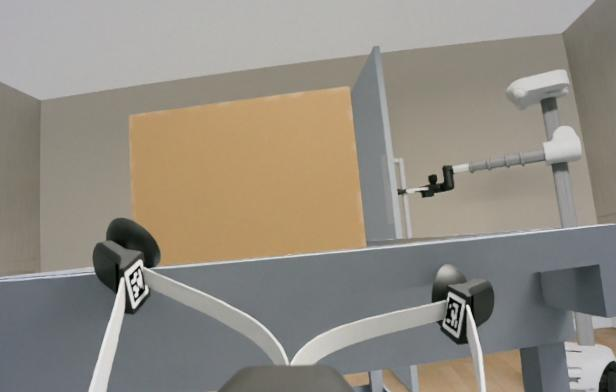

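Request:
move(blocking=false, r1={"joints":{"gripper_m":0.14},"base":{"translate_m":-0.06},"pace":"slow"}, cameras=[])

Request:
wait(seconds=1.5, cameras=[])

Request:
move(blocking=false, r1={"joints":{"wrist_roll_rad":0.0,"wrist_pitch_rad":0.0,"lift_m":0.6}}, cameras=[])

Request:
wait(seconds=1, cameras=["r1_wrist_camera","r1_head_camera"])

Scene clock: 678.60 s.
move: r1 moving
r1.base_odometry: x=-4.067 y=-2.109 heading=+0.869
r1.turned_by_wheels: +0.000
r1.turned_by_imu: -0.001
r1.base_tilt: forward=-1.6 right=+1.3
r1.lidar_m: 0.43 0.42 2.71 2.63 2.88 2.38 2.31 2.59 2.10 2.08 2.22 0.51
r1.base_status: translate_m moving
r1.joint_positions: lift_m=+0.621 arm_m=+0.000 wrist_yaw_rad=-0.003 wrist_pitch_rad=-0.047 wrist_roll_rad=+0.032 gripper_m=+0.140
r1.joint_status: all done
r1.measured_speeds: translate_m=-0.049 strafe_m=+0.001 rotate_rad=-0.002 lift_m=+0.000 arm_m=+0.000 wrist_yaw_rad=+0.000 wrist_pitch_rad=+0.000 wrist_roll_rad=-0.013
r1.motor_effort: lift_m=+5(5) arm_m=-3(4) wheel_0=-7(10) wheel_1=-6(8) wheel_2=+11(11)
r1.servo_current: wrist_yaw_rad=46(59) wrist_pitch_rad=423(423) wrist_roll_rad=241(319) gripper_m=39(46)
r1.hand_pose: x=+0.4588 y=-0.0882 z=+0.8128 quat_wxyz=(+1.000, +0.016, -0.023, -0.001) (m; r1's base frame)
r1.wrist_depth_mm: - - - - - - - / - - - - - - - / - - 539 521 - - - / - - 535 508 - - - / - 211 517 504 504 - - / - 179 172 - 185 194 - / 263 270 274 138 286 - 300
r2: as last shown
r2.turned_by_imu: +0.001
r2.base_tilt: forward=-0.7 right=+0.2
r2.lidar_m: 0.70 0.78 1.51 1.54 3.00 1.28 0.98 0.92 1.04 1.17 1.13 1.12
r2.motor_effort: lift_m=+21(21) arm_m=-9(9) wheel_0=-17(18) wheel_1=-12(13) wheel_2=+3(4)
r2.servo_current: wrist_yaw_rad=78(78) wrist_pitch_rad=39(46) wrist_roll_rad=52(65) gripper_m=98(104)
r2.contact_limits: translate_m 0.6
r2.wrist_depth_mm: - - - 160 230 223 216 / - - - 161 231 225 219 / - - - 162 233 227 219 / - - - 163 233 228 222 / - - - 164 235 228 223 / - - 255 166 178 228 223 / - - 146 - 237 233 225
pictures: none
No camera images: "cameras" was empty.

Scene clock: 679.93 s.
earlier move: r1 done
r1.base_odometry: x=-4.097 y=-2.146 heading=+0.869
r1.turned_by_wheels: +0.000
r1.turned_by_imu: +0.000
r1.base_tilt: forward=-1.6 right=+1.3
r1.lidar_m: 0.49 0.51 2.68 2.62 2.90 2.32 2.28 2.52 2.10 2.07 2.23 0.52
r1.base_status: done
r1.joint_positions: lift_m=+0.620 arm_m=+0.000 wrist_yaw_rad=-0.001 wrist_pitch_rad=+0.001 wrist_roll_rad=+0.002 gripper_m=+0.140
r1.joint_status: all done
r1.measured_speeds: all 0
r1.on_its_own: wrist_roll_rad moved -0.030 to your old target +0.000
r1.motor_effort: lift_m=+18(18) arm_m=-1(4) wheel_0=-4(10) wheel_1=-2(8) wheel_2=+3(11)
r1.servo_current: wrist_yaw_rad=52(72) wrist_pitch_rad=46(423) wrist_roll_rad=46(319) gripper_m=46(52)
r1.hand_pose: x=+0.4592 y=-0.0877 z=+0.7978 quat_wxyz=(+1.000, +0.001, +0.001, -0.001) (m; r1's base frame)
r1.wrist_depth_mm: - - - - - - - / - - 559 549 - - - / - - 569 549 - - - / - - - - - - - / 309 325 334 342 351 359 - / 334 196 - - 946 197 - / 330 1863 - 136 1808 1618 1756
r2.base_odometry: x=-3.425 y=+0.674 heading=-1.954
r2.turned_by_wheels: +0.000
r2.turned_by_imu: +0.000
r2.base_tilt: forward=-0.6 right=+0.1
r2.lidar_m: 0.70 0.77 1.52 1.55 2.97 1.28 0.98 0.94 1.02 1.18 1.11 1.13
r2.base_status: not commanded
r2.joint_positions: lift_m=+0.950 arm_m=+0.300 wrist_yaw_rad=+0.783 wrist_pitch_rad=+0.001 wrist_roll_rad=+0.000 gripper_m=-0.029
r2.joint_status: not commanded
r2.measured_speeds: all 0
r2.motor_effort: lift_m=+21(21) arm_m=-9(9) wheel_0=-17(18) wheel_1=-12(13) wheel_2=+4(4)
r2.servo_current: wrist_yaw_rad=78(85) wrist_pitch_rad=46(46) wrist_roll_rad=46(65) gripper_m=98(104)
r2.contact_limits: translate_m 0.6
r2.hand_pose: x=+0.7373 y=+0.1414 z=+1.1276 quat_wxyz=(+0.924, +0.000, +0.000, +0.381) (m; r2's base frame)
r2.wrist_depth_mm: - - - 160 229 224 217 / - - - 161 231 224 219 / - - - 162 232 225 220 / - - - 163 234 228 222 / - - - 164 235 229 223 / - - 254 165 178 228 224 / - - 146 - 238 232 225
wait: 1.33 of 1.5 s (r1 has come to rest)
pictures: none
No camera images: "cameras" was empty.

Scene clock: 680.43 s.
move: r1 moving
r1.base_odometry: x=-4.097 y=-2.146 heading=+0.869
r1.turned_by_wheels: +0.000
r1.turned_by_imu: +0.000
r1.base_tilt: forward=-1.6 right=+1.3
r1.lidar_m: 0.48 0.53 2.68 2.63 2.87 2.30 2.28 2.52 2.10 2.06 2.24 0.52
r1.base_status: not commanded
r1.joint_positions: lift_m=+0.601 arm_m=+0.000 wrist_yaw_rad=-0.001 wrist_pitch_rad=+0.001 wrist_roll_rad=+0.002 gripper_m=+0.140
r1.joint_status: lift_m moving; wrist_pitch_rad moving; wrist_roll_rad moving
r1.measured_speeds: translate_m=+0.000 strafe_m=+0.000 rotate_rad=+0.000 lift_m=-0.009 arm_m=+0.000 wrist_yaw_rad=+0.000 wrist_pitch_rad=+0.000 wrist_roll_rad=+0.000
r1.motor_effort: lift_m=+13(17) arm_m=+0(1) wheel_0=-4(4) wheel_1=-2(2) wheel_2=+3(3)
r1.servo_current: wrist_yaw_rad=59(59) wrist_pitch_rad=39(65) wrist_roll_rad=46(65) gripper_m=46(46)
r1.hand_pose: x=+0.4592 y=-0.0877 z=+0.7784 quat_wxyz=(+1.000, +0.001, +0.001, -0.001) (m; r1's base frame)
r1.wrist_depth_mm: - - - 554 - - - / - - 564 554 - - - / - - 564 549 - - - / 293 - - - - - - / 320 325 338 - 353 362 - / 336 197 - - 931 196 - / 332 1661 - 136 1808 1618 1756
r2: as last shown
r2.lidar_m: 0.67 0.78 1.53 1.52 2.99 1.28 0.99 0.95 1.00 1.15 1.15 1.11
r2.motor_effort: lift_m=+21(21) arm_m=-9(9) wheel_0=-17(18) wheel_1=-12(12) wheel_2=+3(4)
r2.servo_current: wrist_yaw_rad=72(78) wrist_pitch_rad=33(46) wrist_roll_rad=52(59) gripper_m=104(111)
r2.contact_limits: translate_m 0.6
r2.wrist_depth_mm: - - - 160 230 223 217 / - - - 161 230 224 220 / - - - 162 232 225 220 / - - - 163 233 227 221 / - - - 164 235 229 224 / - - 254 165 178 229 223 / - - 146 - 238 233 225
pictures: none
No camera images: "cameras" was empty.

Scene clock: 680.73 s.
earlier move: r1 done
r1.base_odometry: x=-4.097 y=-2.146 heading=+0.869
r1.turned_by_wheels: +0.000
r1.turned_by_imu: +0.000
r1.base_tilt: forward=-1.6 right=+1.3
r1.lidar_m: 0.47 0.50 2.71 2.60 2.87 2.32 2.28 2.51 2.09 2.05 2.23 0.52
r1.base_status: not commanded
r1.joint_positions: lift_m=+0.600 arm_m=+0.000 wrist_yaw_rad=-0.001 wrist_pitch_rad=+0.001 wrist_roll_rad=+0.002 gripper_m=+0.140
r1.joint_status: all done
r1.measured_speeds: all 0
r1.motor_effort: lift_m=+12(17) arm_m=+0(1) wheel_0=-4(4) wheel_1=-2(2) wheel_2=+3(3)
r1.servo_current: wrist_yaw_rad=33(59) wrist_pitch_rad=33(65) wrist_roll_rad=46(65) gripper_m=39(46)
r1.hand_pose: x=+0.4592 y=-0.0877 z=+0.7783 quat_wxyz=(+1.000, +0.001, +0.001, -0.001) (m; r1's base frame)
r1.wrist_depth_mm: - - - 554 - - - / - - 564 554 - - - / - - 569 559 - - - / 293 - - - - - - / 319 325 336 - 353 364 - / 336 196 - - 931 196 - / 330 1708 - 136 1863 1618 1808
r2.base_odometry: x=-3.425 y=+0.674 heading=-1.954
r2.turned_by_wheels: +0.000
r2.turned_by_imu: +0.000
r2.base_tilt: forward=-0.6 right=+0.1
r2.lidar_m: 0.68 0.76 1.53 1.54 2.97 1.30 0.98 0.94 1.02 1.17 1.13 1.10
r2.base_status: not commanded
r2.joint_positions: lift_m=+0.950 arm_m=+0.300 wrist_yaw_rad=+0.783 wrist_pitch_rad=+0.001 wrist_roll_rad=+0.000 gripper_m=-0.029
r2.joint_status: not commanded
r2.measured_speeds: all 0
r2.motor_effort: lift_m=+21(21) arm_m=-9(9) wheel_0=-18(18) wheel_1=-12(12) wheel_2=+3(4)
r2.servo_current: wrist_yaw_rad=65(78) wrist_pitch_rad=46(46) wrist_roll_rad=39(59) gripper_m=98(111)
r2.contact_limits: translate_m 0.6
r2.hand_pose: x=+0.7373 y=+0.1414 z=+1.1276 quat_wxyz=(+0.924, +0.000, +0.000, +0.381) (m; r2's base frame)
r2.wrist_depth_mm: - - - 160 230 224 217 / - - - 161 230 224 219 / - - - 162 231 225 220 / - - - 163 233 229 222 / - - - 165 235 228 223 / - - 255 165 178 228 223 / - - 146 - 237 233 224
wait: 0.30 of 1 s (r1 has come to rest)
pictures: r1_head_camera, r1_wrist_camera
Images, in order (width x height): r1_head_camera 420x560, r1_wrist_camera 616x392.

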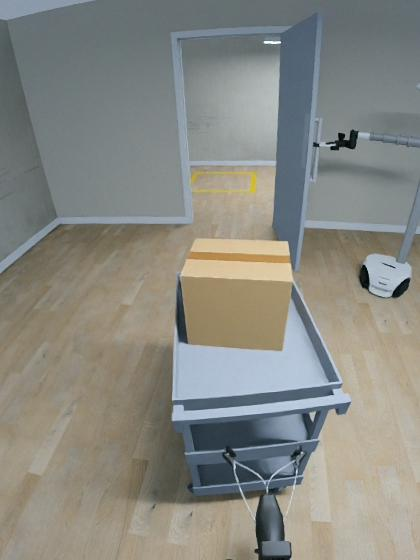

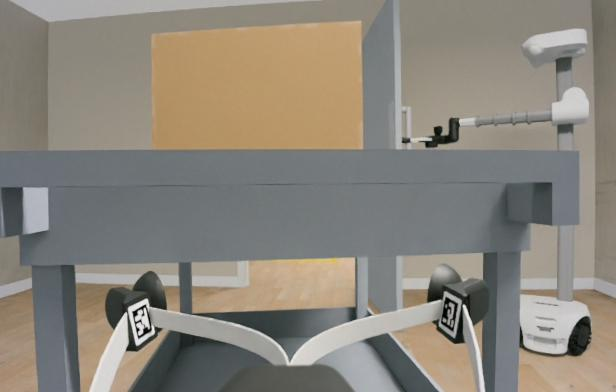

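Request:
move(blocking=false, r1={"joints":{"lift_m":0.616},"base":{"translate_m":0.13},"pace":"slow"}, cameras=[])

Request:
wait(seconds=3, cameras=["r1_wrist_camera"])

Scene clock: 699.13 s.
move: r1 moving
r1.base_odometry: x=-4.089 y=-2.136 heading=+0.869
r1.turned_by_wheels: +0.000
r1.turned_by_imu: -0.001
r1.base_tilt: forward=-1.6 right=+1.3
r1.lidar_m: 0.44 0.48 2.71 2.63 2.88 2.35 2.30 2.52 2.09 2.06 2.24 0.53
r1.base_status: translate_m moving
r1.joint_positions: lift_m=+0.615 arm_m=+0.000 wrist_yaw_rad=-0.001 wrist_pitch_rad=+0.001 wrist_roll_rad=+0.002 gripper_m=+0.140
r1.joint_status: lift_m moving
r1.measured_speeds: translate_m=+0.049 strafe_m=+0.001 rotate_rad=+0.002 lift_m=+0.016 arm_m=+0.000 wrist_yaw_rad=+0.000 wrist_pitch_rad=+0.000 wrist_roll_rad=+0.000
r1.motor_effort: lift_m=+24(25) arm_m=+3(4) wheel_0=+4(5) wheel_1=+2(5) wheel_2=-6(6)
r1.servo_current: wrist_yaw_rad=46(65) wrist_pitch_rad=46(46) wrist_roll_rad=46(72) gripper_m=39(46)
r1.hand_pose: x=+0.4592 y=-0.0877 z=+0.7930 quat_wxyz=(+1.000, +0.001, +0.001, -0.001) (m; r1's base frame)
r1.wrist_depth_mm: - - - - - - - / - - 559 539 - - - / - - 559 544 - - - / - - - - - - - / 304 314 324 332 340 347 - / 317 209 - - 917 206 - / 314 1708 - 136 1863 1661 1756
r2: as last shown
r2.turned_by_imu: +0.003
r2.lidar_m: 0.69 0.79 1.53 1.54 2.99 1.29 0.97 0.94 1.00 1.17 1.11 1.13
r2.motor_effort: lift_m=+21(21) arm_m=-9(9) wheel_0=-17(18) wheel_1=-12(12) wheel_2=+3(4)
r2.servo_current: wrist_yaw_rad=78(85) wrist_pitch_rad=46(46) wrist_roll_rad=26(65) gripper_m=98(104)
r2.contact_limits: translate_m 0.6
r2.wrist_depth_mm: - - - 160 231 223 216 / - - - 161 231 224 218 / - - - 162 233 225 220 / - - - 163 233 228 221 / - - - 164 236 228 223 / - - 254 166 178 229 224 / - - 145 - 236 232 224
pictures: none
No camera images: "cameras" was empty.

Scene clock: 701.23 s.
earlier move: r1 done
r1.base_odometry: x=-4.014 y=-2.047 heading=+0.870
r1.turned_by_wheels: +0.000
r1.turned_by_imu: +0.000
r1.base_tilt: forward=-1.6 right=+1.3
r1.lidar_m: 0.38 0.40 2.69 2.60 2.86 2.46 2.40 2.62 2.11 2.08 2.23 0.43
r1.base_status: done
r1.joint_positions: lift_m=+0.616 arm_m=+0.000 wrist_yaw_rad=-0.001 wrist_pitch_rad=+0.001 wrist_roll_rad=+0.002 gripper_m=+0.140
r1.joint_status: all done
r1.measured_speeds: all 0
r1.motor_effort: lift_m=+24(25) arm_m=+4(4) wheel_0=+5(8) wheel_1=+5(8) wheel_2=-4(10)
r1.servo_current: wrist_yaw_rad=59(72) wrist_pitch_rad=39(52) wrist_roll_rad=59(72) gripper_m=39(52)
r1.hand_pose: x=+0.4592 y=-0.0878 z=+0.7934 quat_wxyz=(+1.000, +0.001, +0.001, -0.001) (m; r1's base frame)
r1.wrist_depth_mm: - - 466 439 - - - / - 488 462 445 - - - / - - 462 445 - - - / - - - - - - - / 229 229 231 232 235 236 236 / 231 193 231 233 233 198 245 / 1983 1756 170 144 831 1808 258
r2.base_odometry: x=-3.425 y=+0.674 heading=-1.954
r2.turned_by_wheels: +0.000
r2.turned_by_imu: +0.000
r2.base_tilt: forward=-0.6 right=+0.1
r2.lidar_m: 0.70 0.76 1.50 1.50 2.96 1.30 0.97 0.92 1.03 1.18 1.12 1.13
r2.base_status: not commanded
r2.joint_positions: lift_m=+0.950 arm_m=+0.300 wrist_yaw_rad=+0.783 wrist_pitch_rad=+0.001 wrist_roll_rad=+0.000 gripper_m=-0.029
r2.joint_status: not commanded
r2.measured_speeds: all 0
r2.motor_effort: lift_m=+21(21) arm_m=-9(10) wheel_0=-17(18) wheel_1=-12(13) wheel_2=+3(4)
r2.servo_current: wrist_yaw_rad=72(85) wrist_pitch_rad=39(46) wrist_roll_rad=59(65) gripper_m=104(104)
r2.contact_limits: translate_m 0.6
r2.hand_pose: x=+0.7373 y=+0.1414 z=+1.1276 quat_wxyz=(+0.924, +0.000, +0.000, +0.381) (m; r2's base frame)
r2.wrist_depth_mm: - - - 160 230 224 217 / - - - 161 231 224 219 / - - - 162 231 225 220 / - - - 163 232 228 222 / - - - 165 235 228 223 / - - 254 166 178 227 223 / - - 146 - 238 233 225
wait: 2.10 of 3 s (r1 has come to rest)
pictures: r1_wrist_camera
Images, in order (width x height): r1_wrist_camera 616x392.

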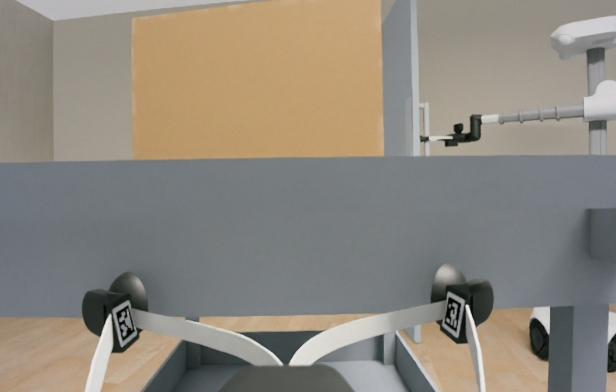

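Request:
move(blocking=false, r1={"joints":{"lift_m":0.632},"base":{"translate_m":0.4},"pace":"slow"}, cameras=[])

Request:
wait(seconds=6, cameras=["r1_wrist_camera","r1_head_camera"])

Scene clock: 705.07 s.
move: r1 moving
r1.base_odometry: x=-4.005 y=-2.037 heading=+0.870
r1.turned_by_wheels: +0.000
r1.turned_by_imu: +0.000
r1.base_tilt: forward=-1.6 right=+1.3
r1.lidar_m: 0.38 0.40 2.69 2.60 2.87 2.46 2.43 2.66 2.09 2.08 2.26 0.41
r1.base_status: translate_m moving
r1.joint_positions: lift_m=+0.631 arm_m=+0.000 wrist_yaw_rad=-0.001 wrist_pitch_rad=+0.008 wrist_roll_rad=-0.001 gripper_m=+0.140
r1.joint_status: lift_m moving
r1.measured_speeds: translate_m=+0.049 strafe_m=+0.000 rotate_rad=+0.001 lift_m=+0.016 arm_m=+0.000 wrist_yaw_rad=+0.000 wrist_pitch_rad=+0.009 wrist_roll_rad=-0.006
r1.motor_effort: lift_m=+27(27) arm_m=+3(4) wheel_0=+6(7) wheel_1=+5(7) wheel_2=-12(13)
r1.servo_current: wrist_yaw_rad=46(59) wrist_pitch_rad=52(52) wrist_roll_rad=46(59) gripper_m=33(46)
r1.hand_pose: x=+0.4592 y=-0.0878 z=+0.8069 quat_wxyz=(+1.000, +0.000, +0.004, -0.001) (m; r1's base frame)
r1.wrist_depth_mm: - 477 452 439 - - - / - 480 452 436 - - - / - 480 459 439 - - - / - - - - - - - / 226 226 229 232 233 235 236 / 226 211 229 232 234 199 236 / 1863 750 160 142 1708 1756 248
r2: as last shown
r2.turned_by_imu: +0.001
r2.lidar_m: 0.71 0.77 1.49 1.48 3.02 1.29 0.99 0.95 1.01 1.16 1.15 1.11
r2.motor_effort: lift_m=+21(21) arm_m=-9(9) wheel_0=-17(18) wheel_1=-12(12) wheel_2=+3(3)
r2.servo_current: wrist_yaw_rad=78(78) wrist_pitch_rad=39(39) wrist_roll_rad=46(52) gripper_m=98(104)
r2.contact_limits: translate_m 0.6
r2.wrist_depth_mm: - - - 160 230 223 217 / - - - 161 231 224 218 / - - - 162 232 226 220 / - - - 163 234 228 222 / - - - 164 235 228 223 / - - 255 166 178 228 224 / - - 146 - 237 234 225
pictures: none
No camera images: "cameras" was empty.

Scene clock: 709.83 s.
earlier move: r1 done
r1.base_odometry: x=-3.756 y=-1.741 heading=+0.870
r1.turned_by_wheels: +0.000
r1.turned_by_imu: -0.002
r1.base_tilt: forward=-1.6 right=+1.3
r1.lidar_m: 0.42 3.21 2.65 2.60 2.80 2.85 2.80 2.74 2.16 2.13 0.47 0.42
r1.base_status: done
r1.joint_positions: lift_m=+0.631 arm_m=+0.000 wrist_yaw_rad=-0.005 wrist_pitch_rad=+0.007 wrist_roll_rad=-0.001 gripper_m=+0.140
r1.joint_status: all done
r1.measured_speeds: all 0
r1.motor_effort: lift_m=+24(27) arm_m=+4(4) wheel_0=+2(10) wheel_1=+3(8) wheel_2=-5(13)
r1.servo_current: wrist_yaw_rad=59(85) wrist_pitch_rad=46(59) wrist_roll_rad=52(72) gripper_m=46(52)
r1.hand_pose: x=+0.4589 y=-0.0888 z=+0.8077 quat_wxyz=(+1.000, +0.000, +0.003, -0.002) (m; r1's base frame)
r1.wrist_depth_mm: - - - - 480 415 389 / - - - - 480 427 384 / - - - - 477 424 389 / - - - - 480 415 - / - 264 - 262 248 229 217 / - 206 289 267 245 197 219 / - 1808 307 147 - - -
r2.base_odometry: x=-3.425 y=+0.674 heading=-1.954
r2.turned_by_wheels: +0.000
r2.turned_by_imu: +0.001
r2.base_tilt: forward=-0.6 right=+0.1
r2.lidar_m: 0.69 0.77 1.09 1.06 2.96 1.31 0.97 0.94 1.02 1.16 1.14 1.14
r2.base_status: not commanded
r2.joint_positions: lift_m=+0.950 arm_m=+0.300 wrist_yaw_rad=+0.783 wrist_pitch_rad=+0.001 wrist_roll_rad=+0.000 gripper_m=-0.029
r2.joint_status: not commanded
r2.measured_speeds: all 0
r2.motor_effort: lift_m=+21(21) arm_m=-9(10) wheel_0=-17(18) wheel_1=-12(13) wheel_2=+3(4)
r2.servo_current: wrist_yaw_rad=72(91) wrist_pitch_rad=33(52) wrist_roll_rad=52(65) gripper_m=104(111)
r2.contact_limits: translate_m 0.6
r2.hand_pose: x=+0.7373 y=+0.1414 z=+1.1276 quat_wxyz=(+0.924, +0.000, +0.000, +0.381) (m; r2's base frame)
r2.wrist_depth_mm: - - - 160 230 223 216 / - - - 162 231 224 219 / - - - 162 232 226 220 / - - - 163 234 228 221 / - - - 164 235 228 224 / - - 255 165 178 228 224 / - - 146 - 237 233 225
wait: 4.77 of 6 s (r1 has come to rest)
pictures: r1_head_camera, r1_wrist_camera
Images, in order (width x height): r1_head_camera 420x560, r1_wrist_camera 616x392.

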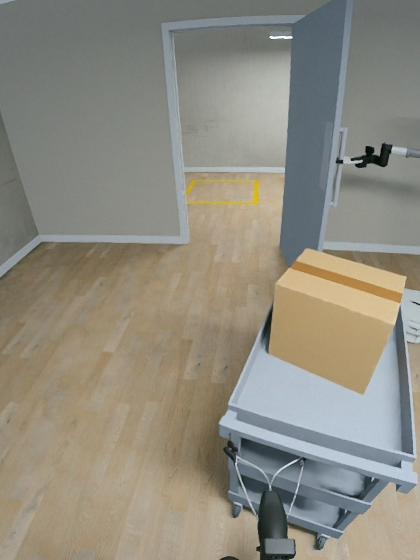

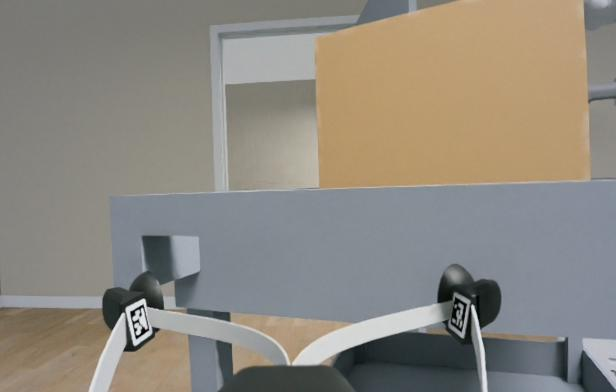

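Request:
move(blocking=false, r1={"base":{"translate_m":-0.07,"strafe_m":-0.22}}, cameras=[])

Request:
wait(seconds=3, cameras=["r1_wrist_camera"])

Scene clock: 723.20 s.
move: r1 moving
r1.base_odometry: x=-3.738 y=-1.768 heading=+0.870
r1.turned_by_wheels: +0.001
r1.turned_by_imu: -0.001
r1.base_tilt: forward=-1.6 right=+1.2
r1.lidar_m: 0.43 3.25 2.68 2.63 2.82 2.83 2.78 2.67 2.13 2.08 0.48 0.40
r1.base_status: translate_m moving; strafe_m moving
r1.joint_positions: lift_m=+0.631 arm_m=+0.000 wrist_yaw_rad=-0.003 wrist_pitch_rad=+0.007 wrist_roll_rad=-0.001 gripper_m=+0.140
r1.joint_status: not commanded
r1.measured_speeds: translate_m=-0.040 strafe_m=-0.118 rotate_rad=+0.004 lift_m=+0.000 arm_m=+0.000 wrist_yaw_rad=+0.017 wrist_pitch_rad=+0.000 wrist_roll_rad=+0.000
r1.motor_effort: lift_m=+24(24) arm_m=+3(4) wheel_0=+8(12) wheel_1=-8(9) wheel_2=+4(4)
r1.servo_current: wrist_yaw_rad=59(59) wrist_pitch_rad=52(52) wrist_roll_rad=46(59) gripper_m=46(46)
r1.hand_pose: x=+0.4590 y=-0.0883 z=+0.8077 quat_wxyz=(+1.000, +0.000, +0.003, -0.001) (m; r1's base frame)
r1.wrist_depth_mm: - - - - 466 415 389 / - - - 535 477 415 387 / - - - 544 477 418 394 / - - - 539 473 413 - / - 265 - 259 246 228 216 / - 216 283 264 197 225 216 / - 1808 315 145 - - 741
r2: as last shown
r2.turned_by_imu: +0.002
r2.lidar_m: 0.70 0.78 1.06 1.04 3.01 1.29 0.98 0.94 1.03 1.17 1.13 1.07
r2.motor_effort: lift_m=+21(21) arm_m=-9(9) wheel_0=-17(18) wheel_1=-12(12) wheel_2=+3(3)
r2.servo_current: wrist_yaw_rad=78(85) wrist_pitch_rad=39(46) wrist_roll_rad=46(65) gripper_m=98(104)
r2.contact_limits: translate_m 0.6
r2.hand_pose: x=+0.7373 y=+0.1414 z=+1.1276 quat_wxyz=(+0.924, +0.000, +0.000, +0.382) (m; r2's base frame)
r2.wrist_depth_mm: - - - 160 229 224 216 / - - - 161 231 225 218 / - - - 163 234 226 220 / - - - 163 233 227 221 / - - - 164 235 229 224 / - - 255 166 178 228 224 / - - 146 - 238 233 224
pictures: none
No camera images: "cameras" was empty.

Scene clock: 724.90 s.
earlier move: r1 done
r1.base_odometry: x=-3.633 y=-1.936 heading=+0.870
r1.turned_by_wheels: +0.000
r1.turned_by_imu: -0.001
r1.base_tilt: forward=-1.6 right=+1.3
r1.lidar_m: 0.43 0.51 2.87 2.80 3.06 2.79 2.74 2.47 1.93 1.90 2.05 0.42
r1.base_status: done
r1.joint_positions: lift_m=+0.632 arm_m=+0.000 wrist_yaw_rad=-0.001 wrist_pitch_rad=+0.007 wrist_roll_rad=-0.001 gripper_m=+0.140
r1.joint_status: not commanded
r1.measured_speeds: all 0
r1.motor_effort: lift_m=+24(24) arm_m=+4(4) wheel_0=+4(12) wheel_1=+2(10) wheel_2=+2(6)
r1.servo_current: wrist_yaw_rad=52(65) wrist_pitch_rad=46(59) wrist_roll_rad=46(65) gripper_m=39(46)
r1.hand_pose: x=+0.4592 y=-0.0876 z=+0.8078 quat_wxyz=(+1.000, +0.000, +0.003, +0.000) (m; r1's base frame)
r1.wrist_depth_mm: - - - 492 462 - - / - - 569 480 459 - - / - - 574 488 449 - - / - - 574 484 442 - - / - - - 254 229 217 - / 379 329 198 252 195 217 - / 389 1808 778 137 152 213 1430
r2.base_odometry: x=-3.425 y=+0.674 heading=-1.954
r2.turned_by_wheels: +0.000
r2.turned_by_imu: +0.000
r2.base_tilt: forward=-0.6 right=+0.1
r2.lidar_m: 0.67 0.74 1.07 1.07 2.99 1.27 0.97 0.94 1.02 1.16 1.14 1.11
r2.base_status: not commanded
r2.joint_positions: lift_m=+0.950 arm_m=+0.300 wrist_yaw_rad=+0.783 wrist_pitch_rad=+0.001 wrist_roll_rad=+0.000 gripper_m=-0.029
r2.joint_status: not commanded
r2.measured_speeds: all 0
r2.motor_effort: lift_m=+21(21) arm_m=-9(9) wheel_0=-17(18) wheel_1=-12(13) wheel_2=+3(4)
r2.servo_current: wrist_yaw_rad=78(85) wrist_pitch_rad=33(46) wrist_roll_rad=52(65) gripper_m=98(104)
r2.contact_limits: translate_m 0.6
r2.hand_pose: x=+0.7373 y=+0.1414 z=+1.1276 quat_wxyz=(+0.924, +0.000, +0.000, +0.382) (m; r2's base frame)
r2.wrist_depth_mm: - - - 160 230 224 217 / - - - 161 230 223 219 / - - - 163 233 226 220 / - - - 163 234 228 222 / - - - 164 236 228 223 / - - 256 166 178 228 224 / - - 146 - 237 233 225
wait: 1.70 of 3 s (r1 has come to rest)
pictures: r1_wrist_camera
Images, in order (width x height): r1_wrist_camera 616x392.

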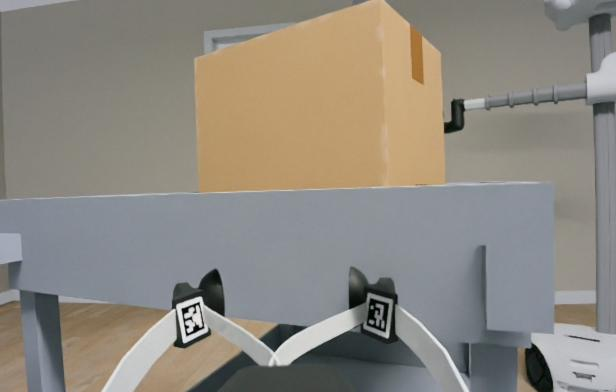

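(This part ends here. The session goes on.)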